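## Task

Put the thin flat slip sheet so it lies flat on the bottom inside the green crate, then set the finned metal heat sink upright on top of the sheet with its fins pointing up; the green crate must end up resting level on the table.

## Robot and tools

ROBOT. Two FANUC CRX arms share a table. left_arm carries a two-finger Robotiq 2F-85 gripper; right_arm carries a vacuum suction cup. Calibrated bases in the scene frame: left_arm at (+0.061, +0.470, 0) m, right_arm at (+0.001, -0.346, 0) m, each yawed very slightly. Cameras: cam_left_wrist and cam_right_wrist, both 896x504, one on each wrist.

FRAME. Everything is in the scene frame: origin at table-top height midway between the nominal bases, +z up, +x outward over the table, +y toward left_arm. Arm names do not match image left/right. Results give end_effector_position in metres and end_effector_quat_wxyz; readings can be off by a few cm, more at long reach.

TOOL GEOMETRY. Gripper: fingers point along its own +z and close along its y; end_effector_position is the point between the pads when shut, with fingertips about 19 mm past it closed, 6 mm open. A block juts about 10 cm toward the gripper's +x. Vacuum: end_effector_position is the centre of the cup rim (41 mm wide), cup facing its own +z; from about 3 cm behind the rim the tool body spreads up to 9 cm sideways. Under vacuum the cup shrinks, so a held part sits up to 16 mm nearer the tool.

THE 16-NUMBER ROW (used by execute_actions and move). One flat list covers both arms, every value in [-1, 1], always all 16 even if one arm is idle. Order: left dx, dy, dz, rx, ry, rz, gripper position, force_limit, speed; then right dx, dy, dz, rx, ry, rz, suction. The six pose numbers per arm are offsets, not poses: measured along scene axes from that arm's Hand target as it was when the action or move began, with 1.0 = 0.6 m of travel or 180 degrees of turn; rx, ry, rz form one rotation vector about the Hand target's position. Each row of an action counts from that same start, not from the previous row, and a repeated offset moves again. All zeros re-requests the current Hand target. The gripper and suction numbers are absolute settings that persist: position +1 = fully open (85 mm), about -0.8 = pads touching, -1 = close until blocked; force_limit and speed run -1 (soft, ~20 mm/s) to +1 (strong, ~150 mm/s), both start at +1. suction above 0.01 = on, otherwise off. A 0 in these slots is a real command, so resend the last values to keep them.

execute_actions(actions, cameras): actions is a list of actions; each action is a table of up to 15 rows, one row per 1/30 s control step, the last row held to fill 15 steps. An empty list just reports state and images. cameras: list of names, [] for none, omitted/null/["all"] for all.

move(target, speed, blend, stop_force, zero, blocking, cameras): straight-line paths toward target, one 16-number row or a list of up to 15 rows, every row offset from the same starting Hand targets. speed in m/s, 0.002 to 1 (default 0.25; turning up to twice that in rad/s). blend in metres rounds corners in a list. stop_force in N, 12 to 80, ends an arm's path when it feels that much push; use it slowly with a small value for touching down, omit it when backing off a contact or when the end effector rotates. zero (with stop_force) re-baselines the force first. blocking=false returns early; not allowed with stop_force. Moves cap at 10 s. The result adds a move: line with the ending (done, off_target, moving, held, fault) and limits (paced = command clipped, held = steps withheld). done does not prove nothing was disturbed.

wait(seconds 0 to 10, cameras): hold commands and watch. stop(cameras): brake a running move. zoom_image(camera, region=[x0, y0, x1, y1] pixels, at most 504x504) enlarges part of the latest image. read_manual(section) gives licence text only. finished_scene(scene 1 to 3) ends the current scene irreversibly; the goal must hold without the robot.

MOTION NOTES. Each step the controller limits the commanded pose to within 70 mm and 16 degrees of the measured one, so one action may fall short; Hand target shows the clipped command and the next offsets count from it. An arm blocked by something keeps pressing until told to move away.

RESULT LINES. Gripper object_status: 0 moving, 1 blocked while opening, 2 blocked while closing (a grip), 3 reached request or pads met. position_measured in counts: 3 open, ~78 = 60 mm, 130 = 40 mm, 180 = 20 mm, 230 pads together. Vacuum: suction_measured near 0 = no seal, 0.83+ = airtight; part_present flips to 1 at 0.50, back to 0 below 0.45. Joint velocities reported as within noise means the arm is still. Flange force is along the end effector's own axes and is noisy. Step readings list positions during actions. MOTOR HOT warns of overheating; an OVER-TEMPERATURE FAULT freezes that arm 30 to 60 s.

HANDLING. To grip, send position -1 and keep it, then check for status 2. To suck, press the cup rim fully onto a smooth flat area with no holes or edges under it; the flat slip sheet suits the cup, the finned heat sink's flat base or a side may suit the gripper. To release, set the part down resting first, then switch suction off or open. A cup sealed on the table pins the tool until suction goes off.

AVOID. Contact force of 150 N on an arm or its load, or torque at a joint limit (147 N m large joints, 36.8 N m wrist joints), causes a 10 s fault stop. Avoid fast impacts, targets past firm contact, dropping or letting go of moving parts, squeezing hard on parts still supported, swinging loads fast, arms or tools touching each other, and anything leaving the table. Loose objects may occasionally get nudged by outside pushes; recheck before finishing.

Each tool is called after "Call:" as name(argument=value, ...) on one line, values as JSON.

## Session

Call:
execute_actions(actions=[])

Scene clock: 0.00 s.
left_arm: end_effector_position=(+0.4506, -0.0938, +0.2690) position_measured=3 object_status=3 end_effector_quat_wxyz=(-0.169, -0.445, +0.858, -0.191) | right_arm: end_effector_position=(+0.5664, -0.4553, +0.2188) suction_measured=0.00 part_present=0 end_effector_quat_wxyz=(-0.002, -0.629, +0.777, -0.004)
Joint positions: left_arm=[-0.574 0.375 0.167 0.518 -1.226 1.393] | right_arm=[0.1 0.334 0.194 0.009 -1.43 1.319]
Joint velocities: within noise
Flange force (N): no reading
Hand target: left_arm +0.4506, -0.0938, +0.2690; -0.169, -0.445, +0.858, -0.191 | right_arm +0.5664, -0.4553, +0.2188; -0.002, -0.629, +0.777, -0.004

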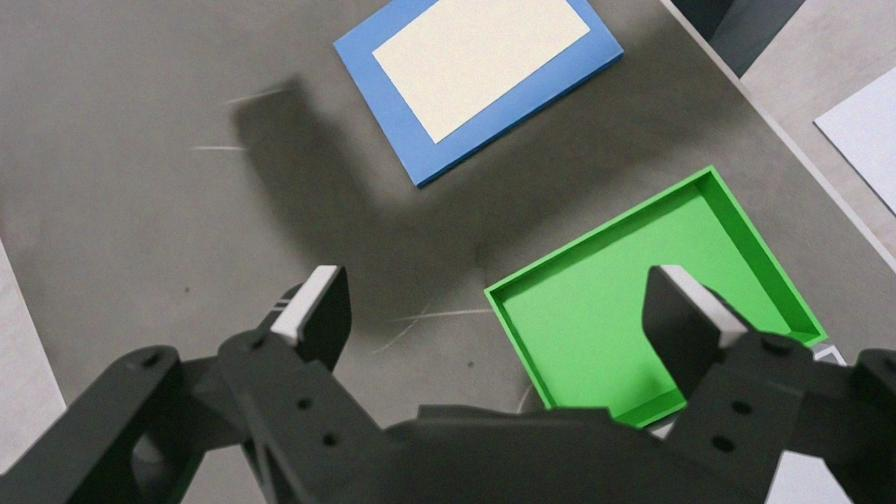

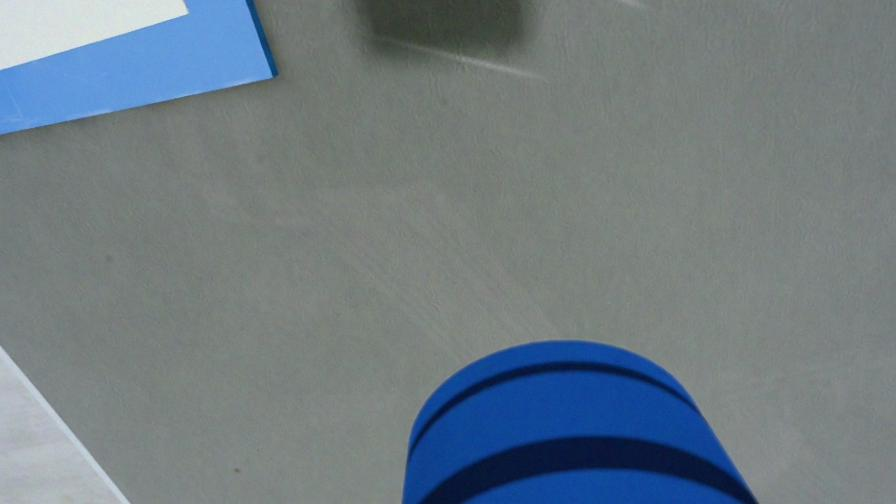

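Call:
move(target=[-0.251,0.656,0.302,0.1277,-0.113,-0.2977,1,-0.8,-1,-0.327,0.625,0.318,0.0027,0.001,0.0668,0], speed=0.35)

Scene clock: 14.03 s.
left_arm: end_effector_position=(+0.3000, +0.2998, +0.4502) position_measured=3 object_status=3 end_effector_quat_wxyz=(+0.000, +0.000, +1.000, +0.000) | right_arm: end_effector_position=(+0.3702, -0.0803, +0.4096) suction_measured=0.00 part_present=0 end_effector_quat_wxyz=(+0.000, +0.707, -0.707, +0.000)
Joint positions: left_arm=[-0.155 -0.309 0.141 0 -2.02 0.161] | right_arm=[0.972 0.05 0.309 -0.001 -1.83 0.658]
Joint velocities: within noise
Flange force (N): left_arm=[-0.2 -7.9 -0.8] | right_arm=[1.9 3.3 6.4]
Hand target: left_arm +0.3000, +0.2998, +0.4502; +0.000, +0.000, +1.000, +0.000 | right_arm +0.3702, -0.0803, +0.4096; +0.000, +0.707, -0.707, +0.000
Off the commanded pose: left_arm 0.000 m, 0 deg | right_arm 0.000 m, 0 deg.
move: done

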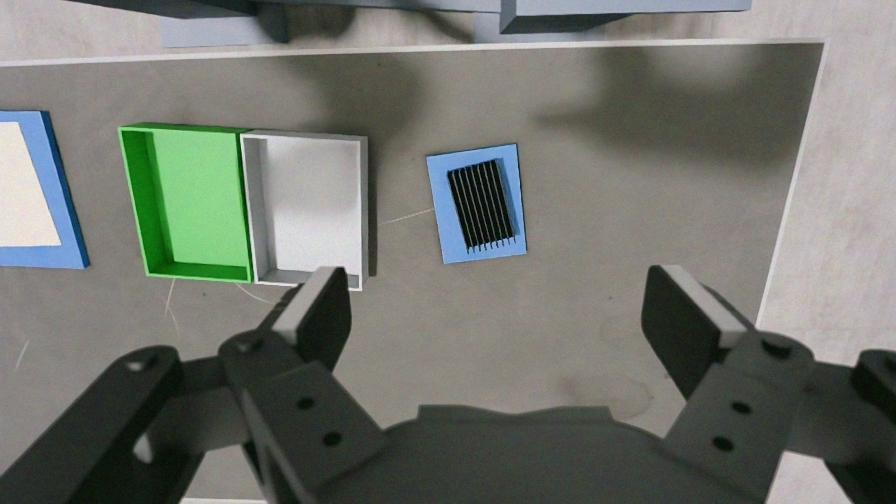

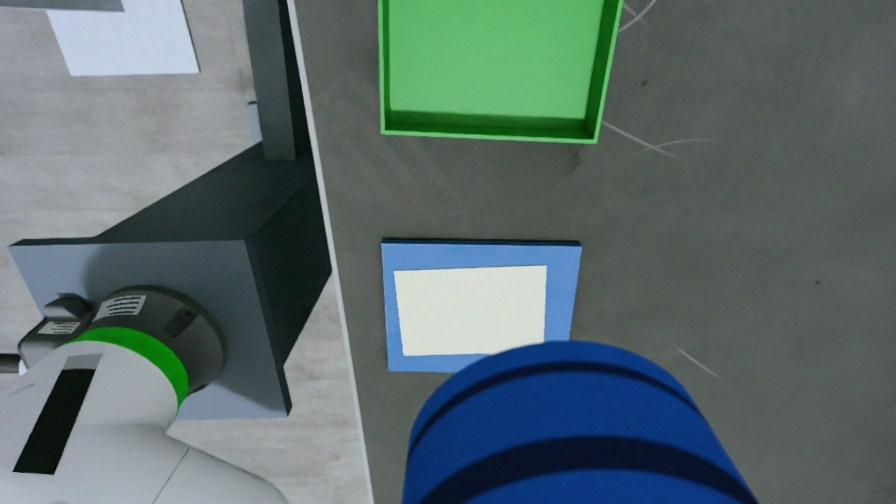

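Call:
move(target=[0.1467,0,-0.45,0,0,0.0655,1,-0.8,-1,0,0.133,0,0,0,0,0], speed=0.3)

Scene clock: 27.77 s.
left_arm: end_effector_position=(+0.3880, +0.2998, +0.1802) position_measured=3 object_status=3 end_effector_quat_wxyz=(+0.000, -0.103, +0.995, +0.000) | right_arm: end_effector_position=(+0.3702, -0.0005, +0.4096) suction_measured=0.00 part_present=0 end_effector_quat_wxyz=(+0.000, +0.707, -0.707, +0.000)
Joint positions: left_arm=[-0.114 -0.183 -0.407 0 -1.346 0.326] | right_arm=[1.071 0.183 0.458 -0.001 -1.846 0.559]
Joint velocities: within noise
Flange force (N): left_arm=[0.7 -6.1 -0.2] | right_arm=[1.7 2.7 6.8]
Hand target: left_arm +0.3881, +0.2998, +0.1802; +0.000, -0.103, +0.995, +0.000 | right_arm +0.3702, -0.0005, +0.4096; +0.000, +0.707, -0.707, +0.000
Off the commanded pose: left_arm 0.000 m, 0 deg | right_arm 0.000 m, 0 deg.
move: done

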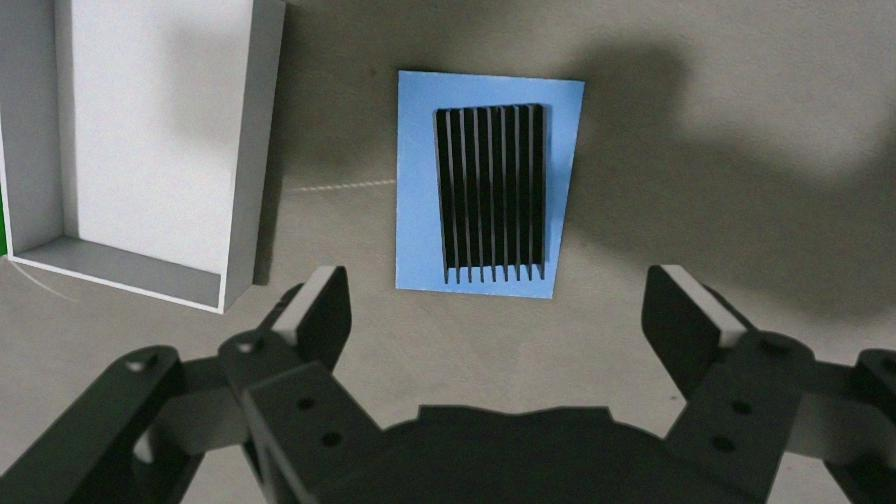

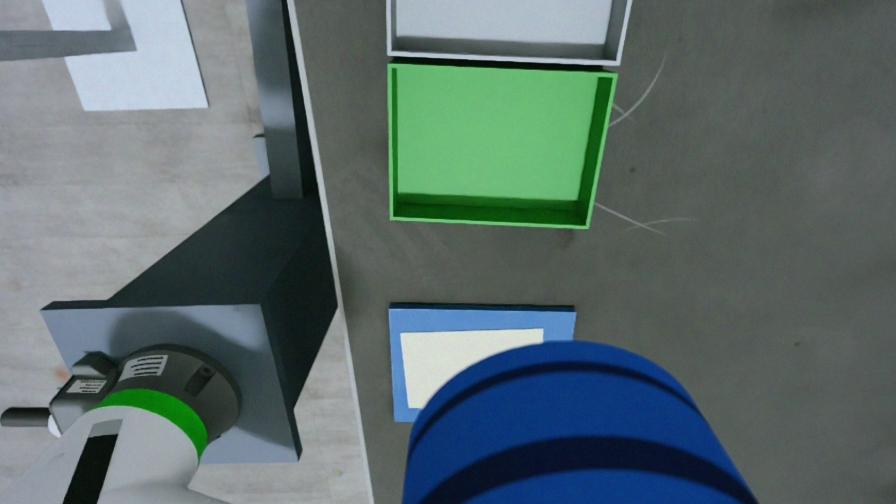

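Call:
move(target=[[0.014,0.0105,-0.05,0,0,0.005,1,-0.8,-1,-0.01,-0.15,0,0,0,0,0],[0.014,0.0105,-0.2453,0,0,0.005,1,-0.8,-1,-0.02,-0.497,-0.5,0,0,0,0]], speed=0.25)

Scene clock: 49.07 s.
left_arm: end_effector_position=(+0.3965, +0.3061, +0.0330) position_measured=3 object_status=3 end_effector_quat_wxyz=(+0.000, -0.111, +0.994, +0.000) | right_arm: end_effector_position=(+0.3582, -0.2987, +0.1096) suction_measured=0.00 part_present=0 end_effector_quat_wxyz=(+0.000, +0.707, -0.707, +0.000)
Joint positions: left_arm=[-0.094 -0.001 -0.621 0 -0.951 0.321] | right_arm=[0.559 -0.124 -0.574 0 -1.121 1.071]
Joint velocities: within noise
Flange force (N): left_arm=[0.9 -5.3 0.4] | right_arm=[-1.5 6.2 3.1]
Hand target: left_arm +0.3965, +0.3061, +0.0330; +0.000, -0.111, +0.994, +0.000 | right_arm +0.3582, -0.2987, +0.1096; +0.000, +0.707, -0.707, +0.000
Off the commanded pose: left_arm 0.000 m, 0 deg | right_arm 0.000 m, 0 deg.
move: done

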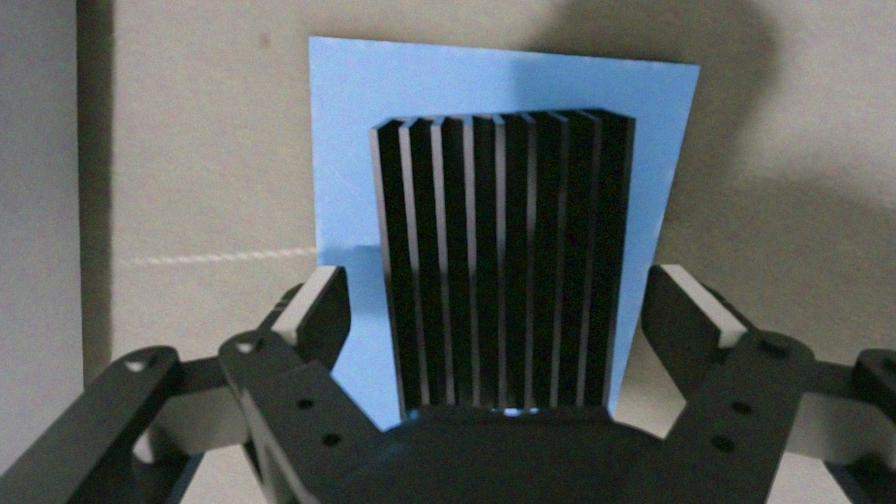

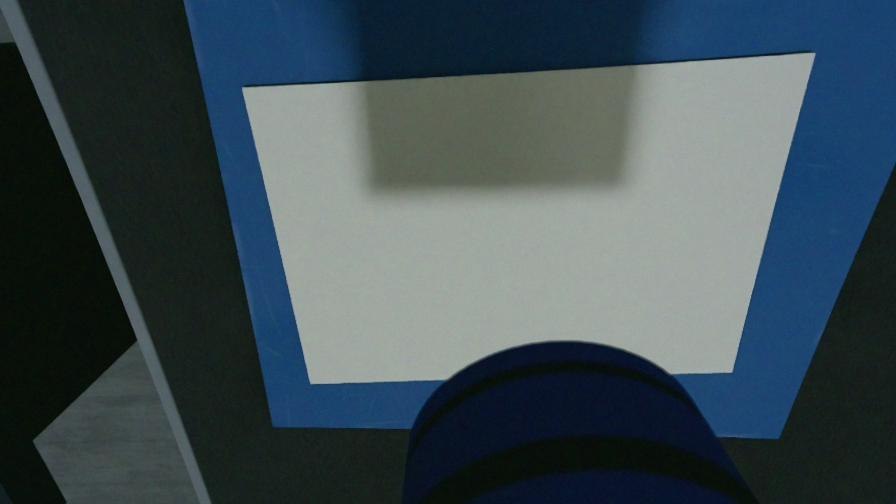

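Call:
move(target=[0,0,0,0,0,0,-1,-0.7,-1,0.0043,-0.01,-0.12,0,0,0,0], speed=0.15, cameras=[])

Call:
move(target=[0,0,0,0,0,0,-1,-0.7,-1,0,0,-0.08,0,0,0,1], stop_force=12, speed=0.015, cameras=["cam_left_wrist"])

Scene clock: 72.47 s.
left_arm: end_effector_position=(+0.3965, +0.3061, +0.0330) position_measured=78 object_status=0 end_effector_quat_wxyz=(+0.000, -0.111, +0.994, +0.000) | right_arm: end_effector_position=(+0.3608, -0.3047, +0.0376) suction_measured=0.00 part_present=0 end_effector_quat_wxyz=(+0.000, +0.707, -0.707, +0.000)
Joint positions: left_arm=[-0.094 -0.001 -0.621 0 -0.951 0.321] | right_arm=[0.54 -0.005 -0.662 -0.001 -0.915 1.091]
Joint velocities: within noise
Flange force (N): left_arm=[1.9 -3.1 -15.3] | right_arm=[-0.6 3.3 3.4]
Hand target: left_arm +0.3965, +0.3061, +0.0330; +0.000, -0.111, +0.994, +0.000 | right_arm +0.3608, -0.3047, +0.0376; +0.000, +0.707, -0.707, +0.000
Off the commanded pose: left_arm 0.000 m, 0 deg | right_arm 0.000 m, 0 deg.
move: done
No camera images: "cameras" was empty.

Scene clock: 75.87 s.
left_arm: end_effector_position=(+0.3965, +0.3061, +0.0330) position_measured=78 object_status=2 end_effector_quat_wxyz=(+0.000, -0.111, +0.994, +0.000) | right_arm: end_effector_position=(+0.3608, -0.3047, -0.0042) suction_measured=0.98 part_present=1 end_effector_quat_wxyz=(+0.000, +0.707, -0.707, +0.000)
Joint positions: left_arm=[-0.094 -0.001 -0.621 0 -0.951 0.321] | right_arm=[0.54 0.081 -0.7 -0.001 -0.79 1.091]
Joint velocities: within noise
Flange force (N): left_arm=[2.0 -3.9 -15.1] | right_arm=[-0.2 10.5 -29.8]
Hand target: left_arm +0.3965, +0.3061, +0.0330; +0.000, -0.111, +0.994, +0.000 | right_arm +0.3608, -0.3047, -0.0042; +0.000, +0.707, -0.707, +0.000 (not the last commanded pose)
Off the commanded pose: left_arm 0.000 m, 0 deg | right_arm 0.006 m, 0 deg.
move: contact (right_arm)
Images, in order (width x height): cam_left_wrist 896x504.

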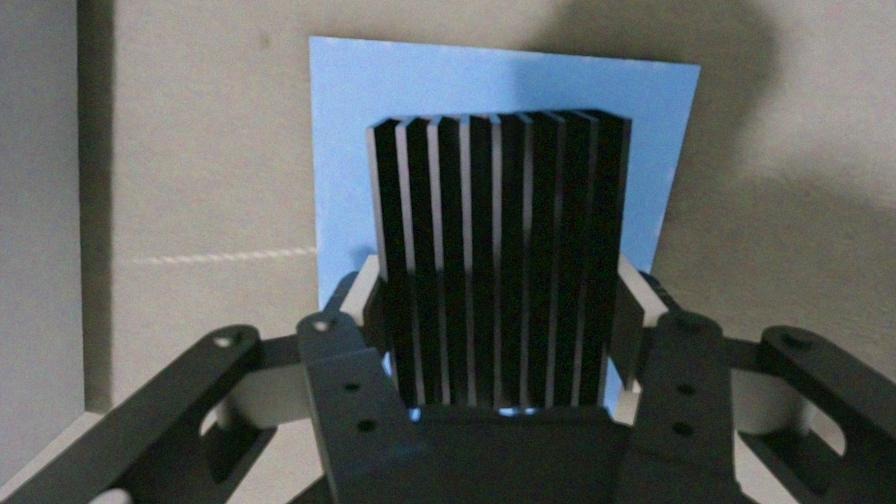

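Call:
move(target=[[0,0,0.05,0,0,0,-1,-0.7,-1,0,0,0.25,0,0,0,1],[0,0,0.2,0,0,0,-1,-0.7,-1,0.0337,0.4345,0.25,0,0,-0.0294,1],[0,0,0.2,0,0,0,-1,-0.7,-1,0.0337,0.4345,0.085,0,0,-0.0294,1]], speed=0.2)

Call:
move(target=[0,0,0,0,0,0,-1,-0.7,-1,0,0,-0.11,0,0,0,1], stop_force=12, speed=0.02, cameras=["cam_right_wrist"])

Scene clock: 89.83 s.
left_arm: end_effector_position=(+0.3964, +0.3061, +0.1530) position_measured=78 object_status=2 end_effector_quat_wxyz=(+0.000, -0.111, +0.994, +0.000) | right_arm: end_effector_position=(+0.3810, -0.0440, +0.0469) suction_measured=0.98 part_present=1 end_effector_quat_wxyz=(+0.000, +0.674, -0.739, +0.000)
Joint positions: left_arm=[-0.094 -0.152 -0.446 0 -1.276 0.321] | right_arm=[1.001 0.271 -0.316 -0.001 -0.984 0.537]
Joint velocities: within noise
Flange force (N): left_arm=[0.5 -5.7 1.9] | right_arm=[1.4 2.5 4.1]
Hand target: left_arm +0.3965, +0.3061, +0.1530; +0.000, -0.111, +0.994, +0.000 | right_arm +0.3811, -0.0440, +0.0468; +0.000, -0.674, +0.739, +0.000
Off the commanded pose: left_arm 0.000 m, 0 deg | right_arm 0.000 m, 0 deg.
move: done

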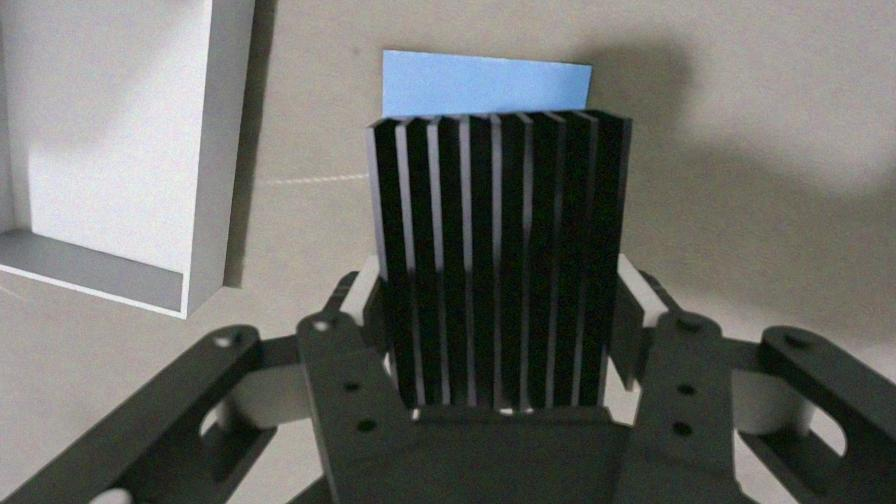

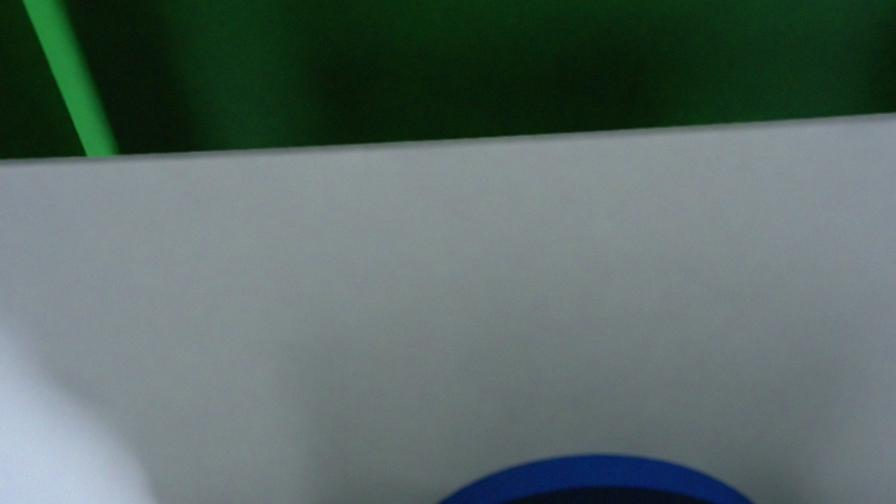

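Scene clock: 93.20 s.
left_arm: end_effector_position=(+0.3965, +0.3061, +0.1530) position_measured=78 object_status=2 end_effector_quat_wxyz=(+0.000, -0.111, +0.994, +0.000) | right_arm: end_effector_position=(+0.3812, -0.0439, -0.0052) suction_measured=0.98 part_present=1 end_effector_quat_wxyz=(+0.000, +0.674, -0.739, +0.000)
Joint positions: left_arm=[-0.094 -0.152 -0.446 0 -1.276 0.321] | right_arm=[1.001 0.352 -0.357 -0.001 -0.862 0.537]
Joint velocities: within noise
Flange force (N): left_arm=[0.5 -5.7 1.9] | right_arm=[-2.0 2.7 -22.9]
Hand target: left_arm +0.3965, +0.3061, +0.1530; +0.000, -0.111, +0.994, +0.000 | right_arm +0.3812, -0.0439, -0.0052; +0.000, -0.674, +0.739, +0.000 (not the last commanded pose)
Off the commanded pose: left_arm 0.000 m, 0 deg | right_arm 0.014 m, 0 deg.
move: contact (right_arm)
Images, in order (width x height): cam_right_wrist 896x504.

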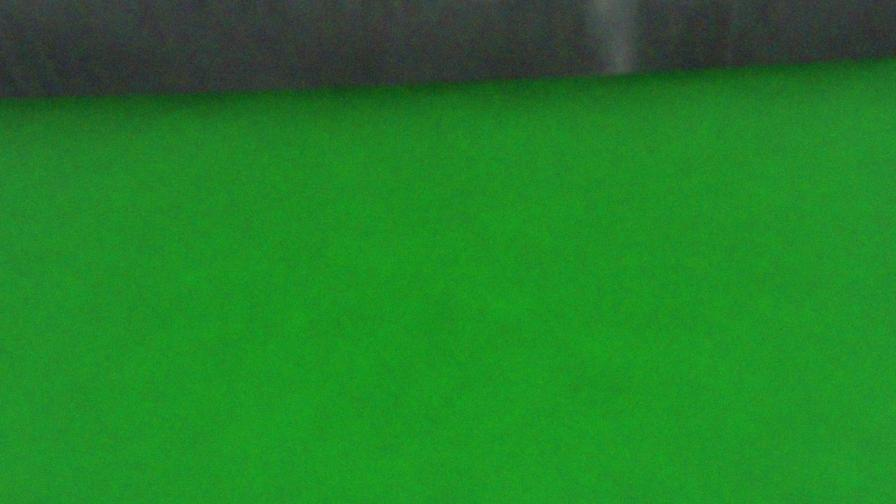

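Call:
move(target=[-0.1,-0.1,0.4,0,0,-0.06,-1,-0.7,-1,0,0,0,0,0,0,1])

Scene clock: 102.23 s.
left_arm: end_effector_position=(+0.3365, +0.2461, +0.3930) position_measured=78 object_status=2 end_effector_quat_wxyz=(+0.000, -0.017, +1.000, +0.000) | right_arm: end_effector_position=(+0.3812, -0.0439, -0.0052) suction_measured=0.98 part_present=1 end_effector_quat_wxyz=(+0.000, +0.674, -0.739, +0.000)
Joint positions: left_arm=[-0.303 -0.205 0.076 0 -1.851 0.342] | right_arm=[1.001 0.352 -0.357 -0.001 -0.862 0.537]
Joint velocities: within noise
Flange force (N): left_arm=[0.1 -7.1 0.5] | right_arm=[-2.3 2.6 -22.6]
Hand target: left_arm +0.3365, +0.2461, +0.3930; +0.000, -0.017, +1.000, +0.000 | right_arm +0.3812, -0.0439, -0.0052; +0.000, -0.674, +0.739, +0.000
Off the commanded pose: left_arm 0.000 m, 0 deg | right_arm 0.000 m, 0 deg.
move: done

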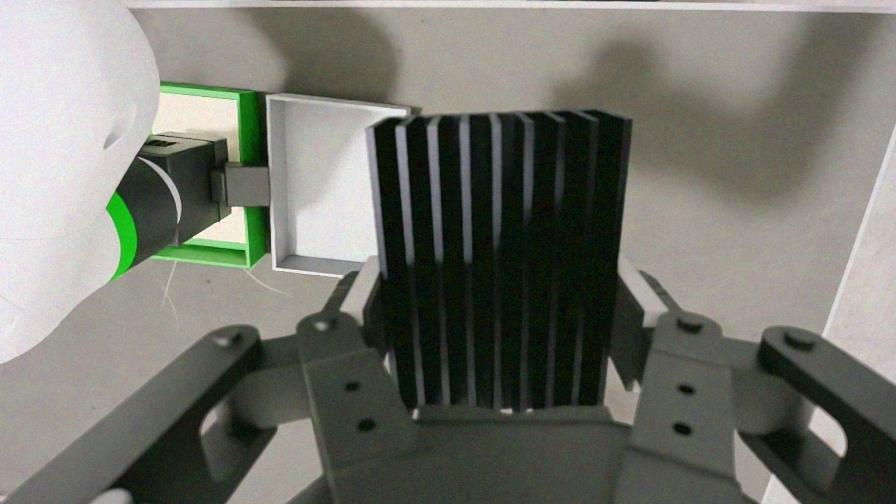

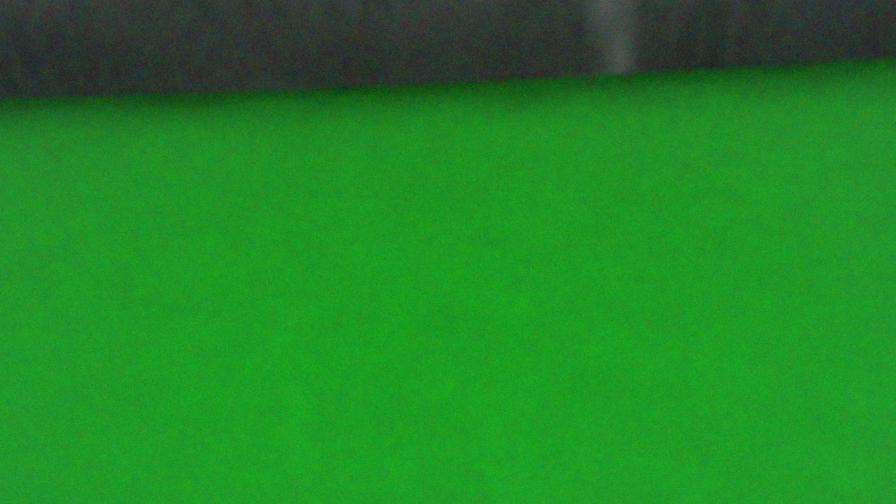

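Call:
zoom_image(camera="cam_left_wrist", region=[130, 60, 310, 290])

Scaled by 2.191 from the camera's 896x504 image, which has a finer 1280x720 frame.

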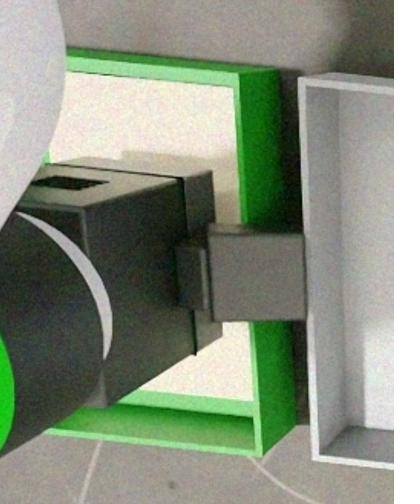

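Call:
move(target=[0,0,0,0,0,0,-1,-0.7,-1,0,0,0.22,0,0,0,1], speed=0.05)

Scene clock: 139.50 s.
left_arm: end_effector_position=(+0.3365, +0.2461, +0.3930) position_measured=78 object_status=2 end_effector_quat_wxyz=(+0.000, -0.017, +1.000, +0.000) | right_arm: end_effector_position=(+0.3812, -0.0439, +0.1267) suction_measured=0.98 part_present=1 end_effector_quat_wxyz=(+0.000, +0.674, -0.739, +0.000)
Joint positions: left_arm=[-0.303 -0.205 0.076 0 -1.851 0.342] | right_arm=[1.001 0.175 -0.223 -0.001 -1.172 0.537]
Joint velocities: within noise
Flange force (N): left_arm=[0.7 -6.0 1.0] | right_arm=[1.5 2.4 4.8]
Hand target: left_arm +0.3365, +0.2461, +0.3930; +0.000, -0.017, +1.000, +0.000 | right_arm +0.3812, -0.0439, +0.1268; +0.000, -0.674, +0.739, +0.000
Off the commanded pose: left_arm 0.000 m, 0 deg | right_arm 0.000 m, 0 deg.
move: done

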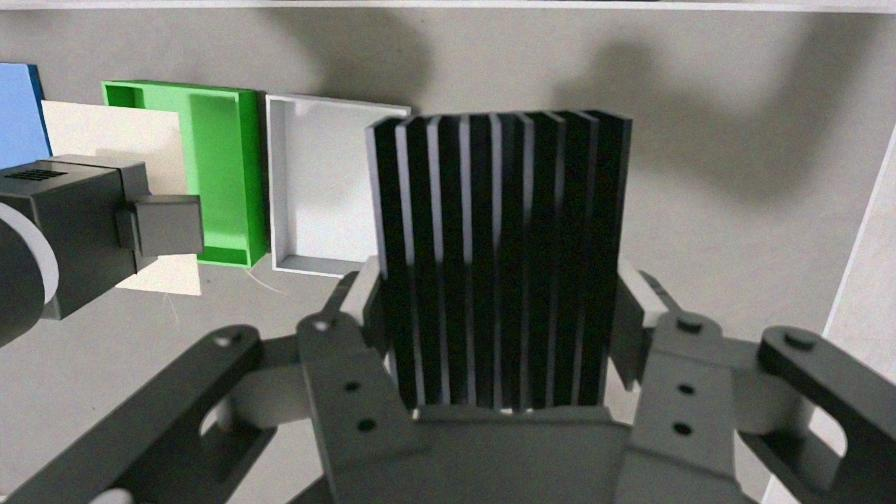

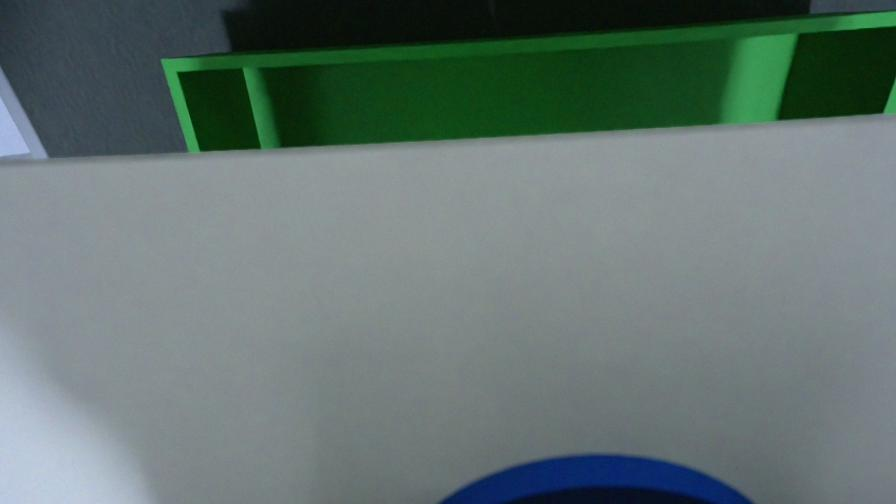

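Call:
move(target=[0,0,0,0,0,0,-1,-0.7,-1,-0.001,-0.029,0.03,0,0,0,1], speed=0.1)

Scene clock: 197.57 s.
left_arm: end_effector_position=(+0.3365, +0.2461, +0.3930) position_measured=78 object_status=2 end_effector_quat_wxyz=(+0.000, -0.017, +1.000, +0.000) | right_arm: end_effector_position=(+0.3805, -0.0612, +0.1447) suction_measured=0.98 part_present=1 end_effector_quat_wxyz=(+0.000, +0.674, -0.739, +0.000)
Joint positions: left_arm=[-0.303 -0.205 0.076 0 -1.851 0.342] | right_arm=[0.98 0.132 -0.228 -0.001 -1.21 0.558]
Joint velocities: within noise
Flange force (N): left_arm=[0.8 -5.9 1.4] | right_arm=[1.3 2.8 4.6]
Hand target: left_arm +0.3365, +0.2461, +0.3930; +0.000, -0.017, +1.000, +0.000 | right_arm +0.3806, -0.0613, +0.1448; +0.000, -0.674, +0.739, +0.000
Off the commanded pose: left_arm 0.000 m, 0 deg | right_arm 0.000 m, 0 deg.
move: done

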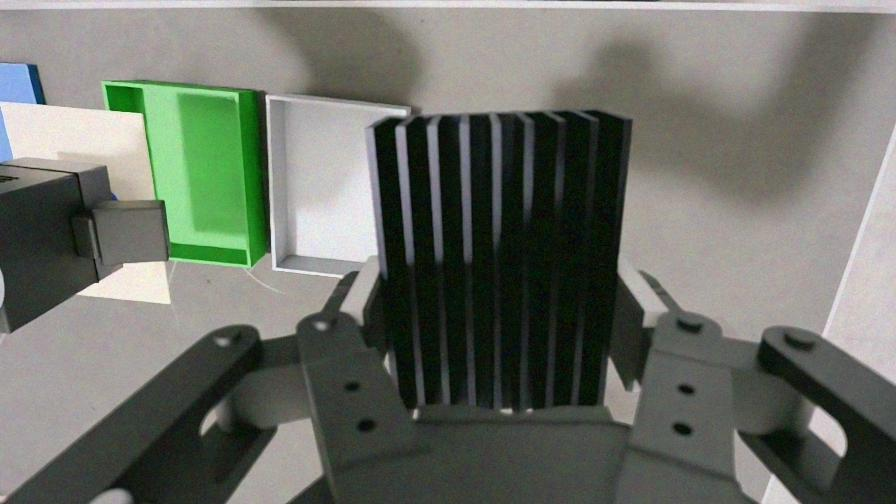

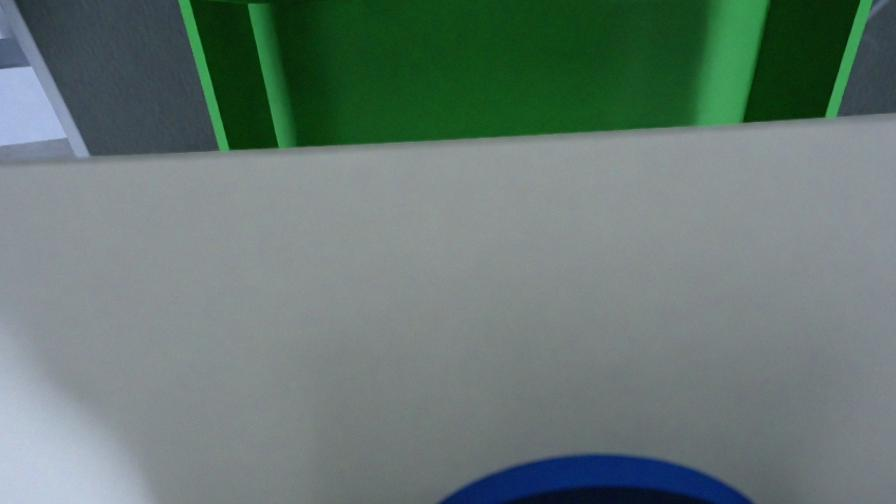

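Call:
move(target=[[0,0,0,0,0,0,-1,-0.7,-1,0.0067,0.005,-0.01,0,0,0.004,1],[0,0,0,0,0,0,-1,-0.7,-1,0.0067,0.005,-0.165,0,0,0.004,1]], speed=0.1, cameras=["cam_right_wrist"])

Call:
move(target=[0,0,0,0,0,0,-1,-0.7,-1,0,0,-0.1,0,0,0,1], stop_force=12, speed=0.015)

Scene clock: 220.17 s.
left_arm: end_effector_position=(+0.3365, +0.2461, +0.3930) position_measured=78 object_status=2 end_effector_quat_wxyz=(+0.000, -0.017, +1.000, +0.000) | right_arm: end_effector_position=(+0.3845, -0.0583, +0.0458) suction_measured=0.98 part_present=1 end_effector_quat_wxyz=(+0.000, +0.678, -0.735, +0.000)
Joint positions: left_arm=[-0.303 -0.205 0.076 0 -1.851 0.342] | right_arm=[0.977 0.259 -0.334 -0.001 -0.977 0.574]
Joint velocities: within noise
Flange force (N): left_arm=[0.6 -6.0 1.2] | right_arm=[1.7 2.7 3.3]
Hand target: left_arm +0.3365, +0.2461, +0.3930; +0.000, -0.017, +1.000, +0.000 | right_arm +0.3846, -0.0583, +0.0458; +0.000, +0.678, -0.735, +0.000
Off the commanded pose: left_arm 0.000 m, 0 deg | right_arm 0.000 m, 0 deg.
move: done
Images, in order (width x height): cam_right_wrist 896x504.

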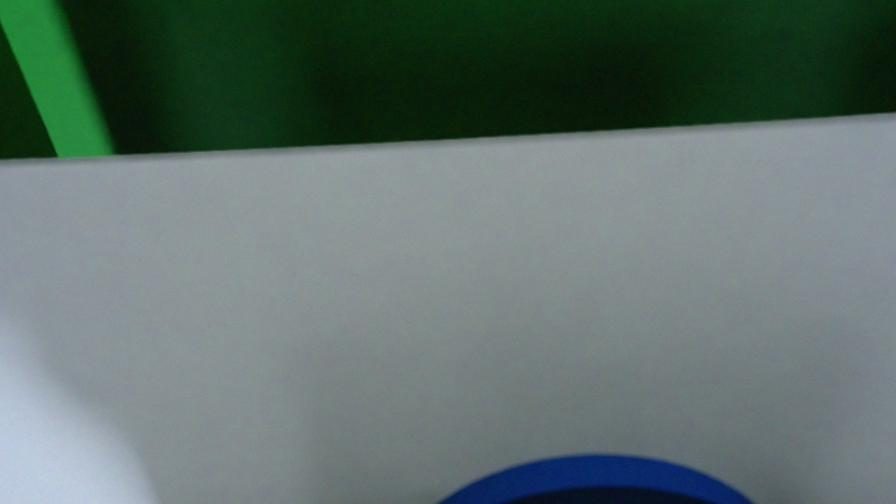

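Scene clock: 224.17 s.
left_arm: end_effector_position=(+0.3365, +0.2461, +0.3930) position_measured=78 object_status=2 end_effector_quat_wxyz=(+0.000, -0.017, +1.000, +0.000) | right_arm: end_effector_position=(+0.3846, -0.0582, -0.0050) suction_measured=0.98 part_present=1 end_effector_quat_wxyz=(+0.000, +0.678, -0.735, +0.000)
Joint positions: left_arm=[-0.303 -0.205 0.076 0 -1.851 0.342] | right_arm=[0.977 0.34 -0.374 -0.001 -0.857 0.574]
Joint velocities: within noise
Flange force (N): left_arm=[0.9 -5.4 1.5] | right_arm=[-1.5 2.1 -14.2]
Hand target: left_arm +0.3365, +0.2461, +0.3930; +0.000, -0.017, +1.000, +0.000 | right_arm +0.3846, -0.0582, -0.0050; +0.000, +0.678, -0.735, +0.000 (not the last commanded pose)
Off the commanded pose: left_arm 0.000 m, 0 deg | right_arm 0.009 m, 0 deg.
move: contact (right_arm)

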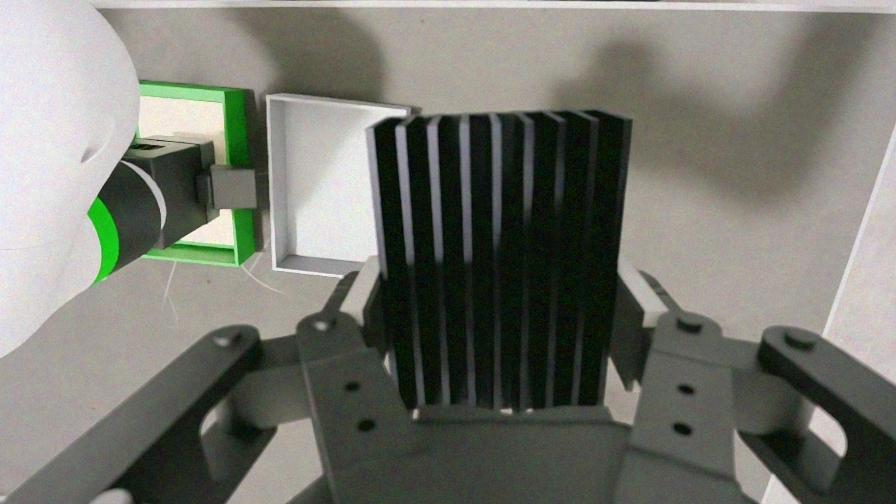

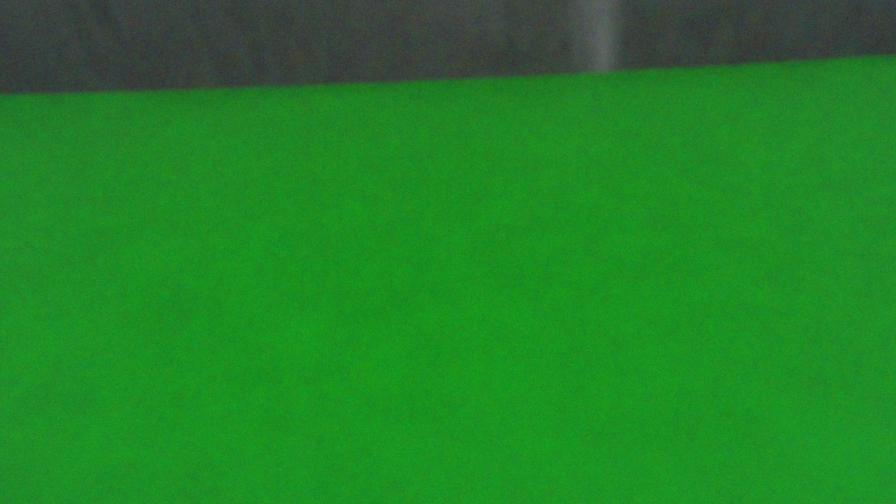

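Call:
execute_actions(actions=[[[0,0,0,0,0,0,-1,-0.7,-1,0,0,0,0,0,0,0]],[[0,0,0,0,0,0,-1,-0.7,-1,0,0,0.004,0,0,0,0]]], cameras=[])

Call:
move(target=[0,0,0,0,0,0,-1,-0.7,-1,0,0,0.06,0,0,0,0], speed=0.05, cameras=["cam_left_wrist"])

Call:
move(target=[[0,0,0,0,0,0,-1,-0.7,-1,0,0,0.2,0,0,0.0254,0],[0,0,0,0,0,0,-1,-0.7,-1,0,0.05,0.49,0,0,0.0254,0]], speed=0.25)

Scene clock: 239.20 s.
left_arm: end_effector_position=(+0.3365, +0.2461, +0.3930) position_measured=78 object_status=2 end_effector_quat_wxyz=(+0.000, -0.017, +1.000, +0.000) | right_arm: end_effector_position=(+0.3846, -0.0582, -0.0026) suction_measured=0.00 part_present=0 end_effector_quat_wxyz=(+0.000, +0.678, -0.735, +0.000)
Joint positions: left_arm=[-0.303 -0.205 0.076 0 -1.851 0.342] | right_arm=[0.977 0.335 -0.373 -0.001 -0.862 0.574]
Joint velocities: within noise
Flange force (N): left_arm=[0.9 -5.6 1.5] | right_arm=[1.6 2.1 -6.0]
Flange force at the end of the 1st action (N): left_arm=[1.2 -5.6 1.6] | right_arm=[-2.2 3.1 -20.7]
Hand target: left_arm +0.3365, +0.2461, +0.3930; +0.000, -0.017, +1.000, +0.000 | right_arm +0.3846, -0.0582, -0.0026; +0.000, +0.678, -0.735, +0.000
Off the commanded pose: left_arm 0.000 m, 0 deg | right_arm 0.000 m, 0 deg.
Step readings (end_effector_position of left_arm | right_arm; steps 1 to 15: 1st action; 16 to 30: 2nd action):
0: (+0.3365, +0.2461, +0.3930) | (+0.3846, -0.0582, -0.0050)
1: (+0.3365, +0.2461, +0.3930) | (+0.3846, -0.0582, -0.0050)
2: (+0.3365, +0.2461, +0.3930) | (+0.3846, -0.0582, -0.0050)
4: (+0.3365, +0.2461, +0.3930) | (+0.3847, -0.0582, -0.0050)
8: (+0.3365, +0.2461, +0.3930) | (+0.3847, -0.0582, -0.0050)
15: (+0.3365, +0.2461, +0.3930) | (+0.3847, -0.0582, -0.0050)
16: (+0.3365, +0.2461, +0.3930) | (+0.3846, -0.0582, -0.0050)
17: (+0.3365, +0.2461, +0.3930) | (+0.3845, -0.0583, -0.0045)
19: (+0.3365, +0.2461, +0.3930) | (+0.3845, -0.0583, -0.0035)
23: (+0.3365, +0.2461, +0.3930) | (+0.3846, -0.0582, -0.0027)
30: (+0.3365, +0.2461, +0.3930) | (+0.3846, -0.0582, -0.0026)
No camera images: "cameras" was empty.

Scene clock: 240.30 s.
left_arm: end_effector_position=(+0.3365, +0.2461, +0.3930) position_measured=78 object_status=2 end_effector_quat_wxyz=(+0.000, -0.017, +1.000, +0.000) | right_arm: end_effector_position=(+0.3846, -0.0582, +0.0334) suction_measured=0.00 part_present=0 end_effector_quat_wxyz=(+0.000, +0.678, -0.735, +0.000)
Joint positions: left_arm=[-0.303 -0.205 0.076 0 -1.851 0.342] | right_arm=[0.977 0.278 -0.345 -0.001 -0.947 0.574]
Joint velocities: within noise
Flange force (N): left_arm=[1.0 -5.8 1.4] | right_arm=[1.1 1.7 3.7]
Hand target: left_arm +0.3365, +0.2461, +0.3930; +0.000, -0.017, +1.000, +0.000 | right_arm +0.3846, -0.0582, +0.0334; +0.000, +0.678, -0.735, +0.000
Off the commanded pose: left_arm 0.000 m, 0 deg | right_arm 0.000 m, 0 deg.
move: done
Images, in order (width x height): cam_left_wrist 896x504.

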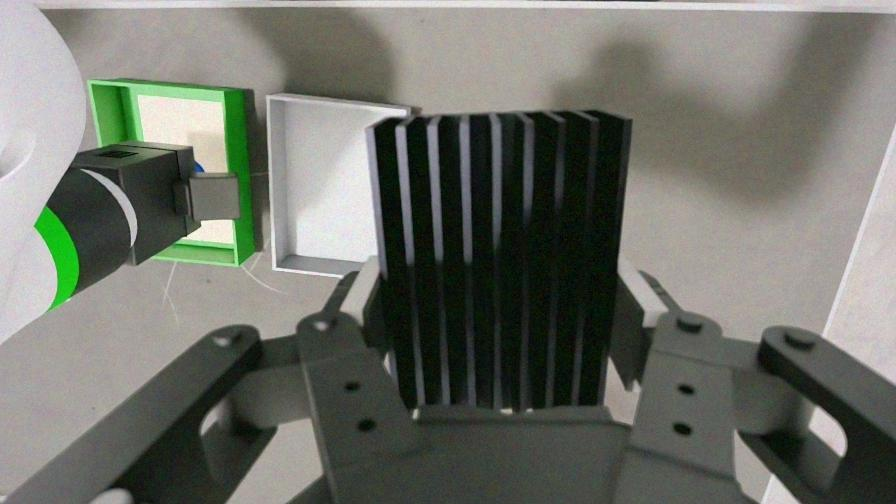

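Scene clock: 242.17 s.
left_arm: end_effector_position=(+0.3365, +0.2461, +0.3930) position_measured=78 object_status=2 end_effector_quat_wxyz=(+0.000, -0.017, +1.000, +0.000) | right_arm: end_effector_position=(+0.3846, -0.0282, +0.3274) suction_measured=0.00 part_present=0 end_effector_quat_wxyz=(+0.000, +0.707, -0.707, +0.000)
Joint positions: left_arm=[-0.303 -0.205 0.076 0 -1.851 0.342] | right_arm=[1.014 0.127 0.198 -0.001 -1.642 0.615]
Joint velocities: within noise
Flange force (N): left_arm=[0.5 -6.2 0.9] | right_arm=[1.8 3.2 5.9]
Hand target: left_arm +0.3365, +0.2461, +0.3930; +0.000, -0.017, +1.000, +0.000 | right_arm +0.3846, -0.0282, +0.3274; +0.000, +0.707, -0.707, +0.000
Off the commanded pose: left_arm 0.000 m, 0 deg | right_arm 0.000 m, 0 deg.
move: done

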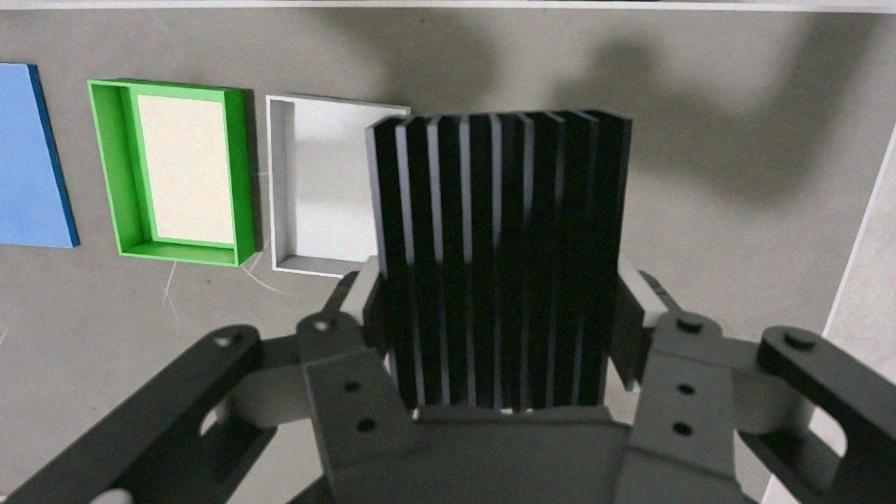

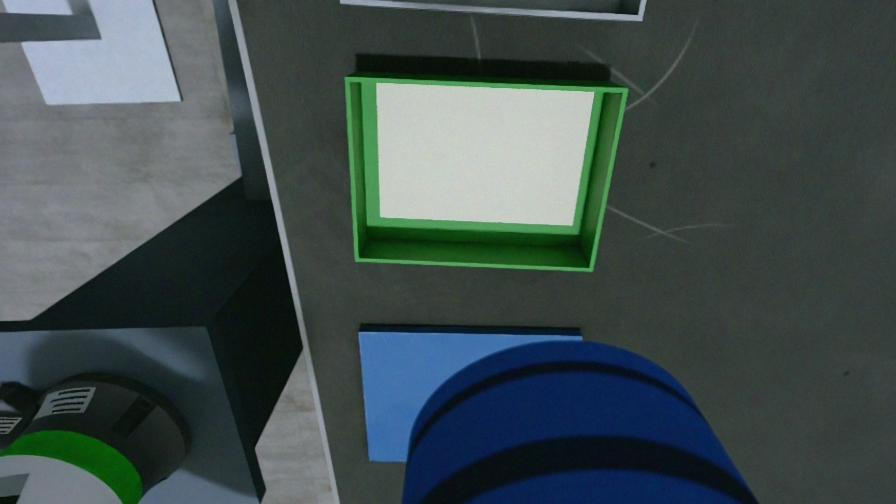

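Call:
zoom_image(camera="cam_right_wrist", region=[330, 50, 650, 290])

Scaled by 1.575 from the camera's 896x504 image, which has a finer 1280x720 frame.

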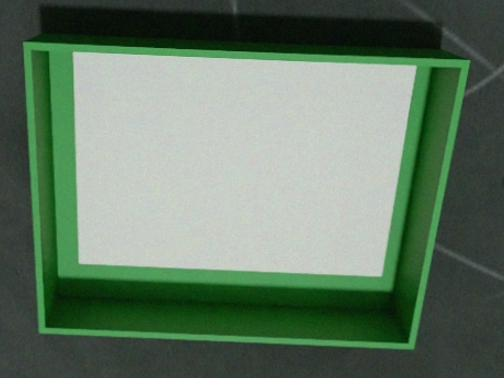

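Call:
move(target=[[0.02,-0.1,0,0,0,-0.01,-1,-0.7,-1,-0.1,-0.45,0,0,0,0,0],[0.0825,-0.5368,-0.4,0,0,-0.0356,-1,-0.7,-1,-0.153,-0.625,0,0,0,0,0]], speed=0.3, cameras=["cam_left_wrist"])

Scene clock: 276.17 s.
left_arm: end_effector_position=(+0.3860, -0.0760, +0.1530) position_measured=78 object_status=2 end_effector_quat_wxyz=(+0.000, +0.039, +0.999, +0.000) | right_arm: end_effector_position=(+0.2928, -0.4032, +0.3274) suction_measured=0.00 part_present=0 end_effector_quat_wxyz=(+0.000, +0.707, -0.707, +0.000)
Joint positions: left_arm=[-0.823 0.506 0.324 0 -1.388 0.75] | right_arm=[0.317 -0.396 -0.258 -0.001 -1.709 1.313]
Joint velocities: within noise
Flange force (N): left_arm=[1.6 -2.3 0.3] | right_arm=[-1.5 4.0 6.2]
Hand target: left_arm +0.3860, -0.0760, +0.1530; +0.000, +0.039, +0.999, +0.000 | right_arm +0.2928, -0.4032, +0.3274; +0.000, +0.707, -0.707, +0.000
Off the commanded pose: left_arm 0.000 m, 0 deg | right_arm 0.000 m, 0 deg.
move: done
Images, in order (width x height): cam_left_wrist 896x504.

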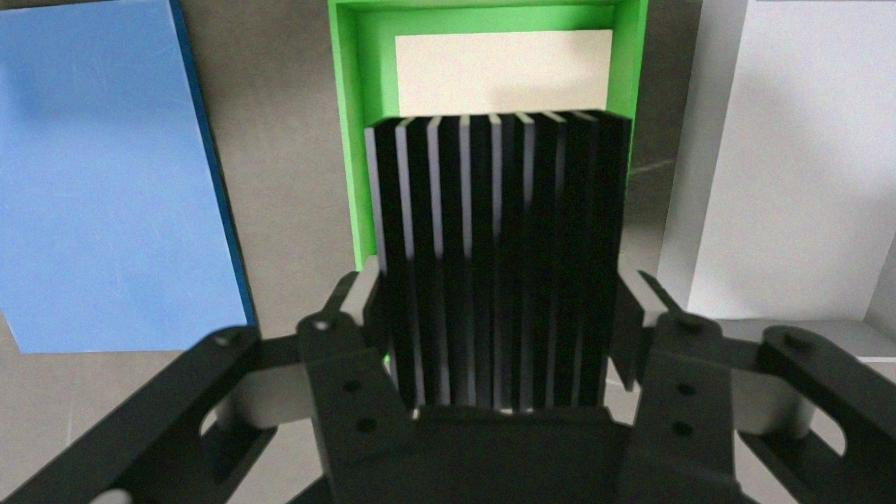

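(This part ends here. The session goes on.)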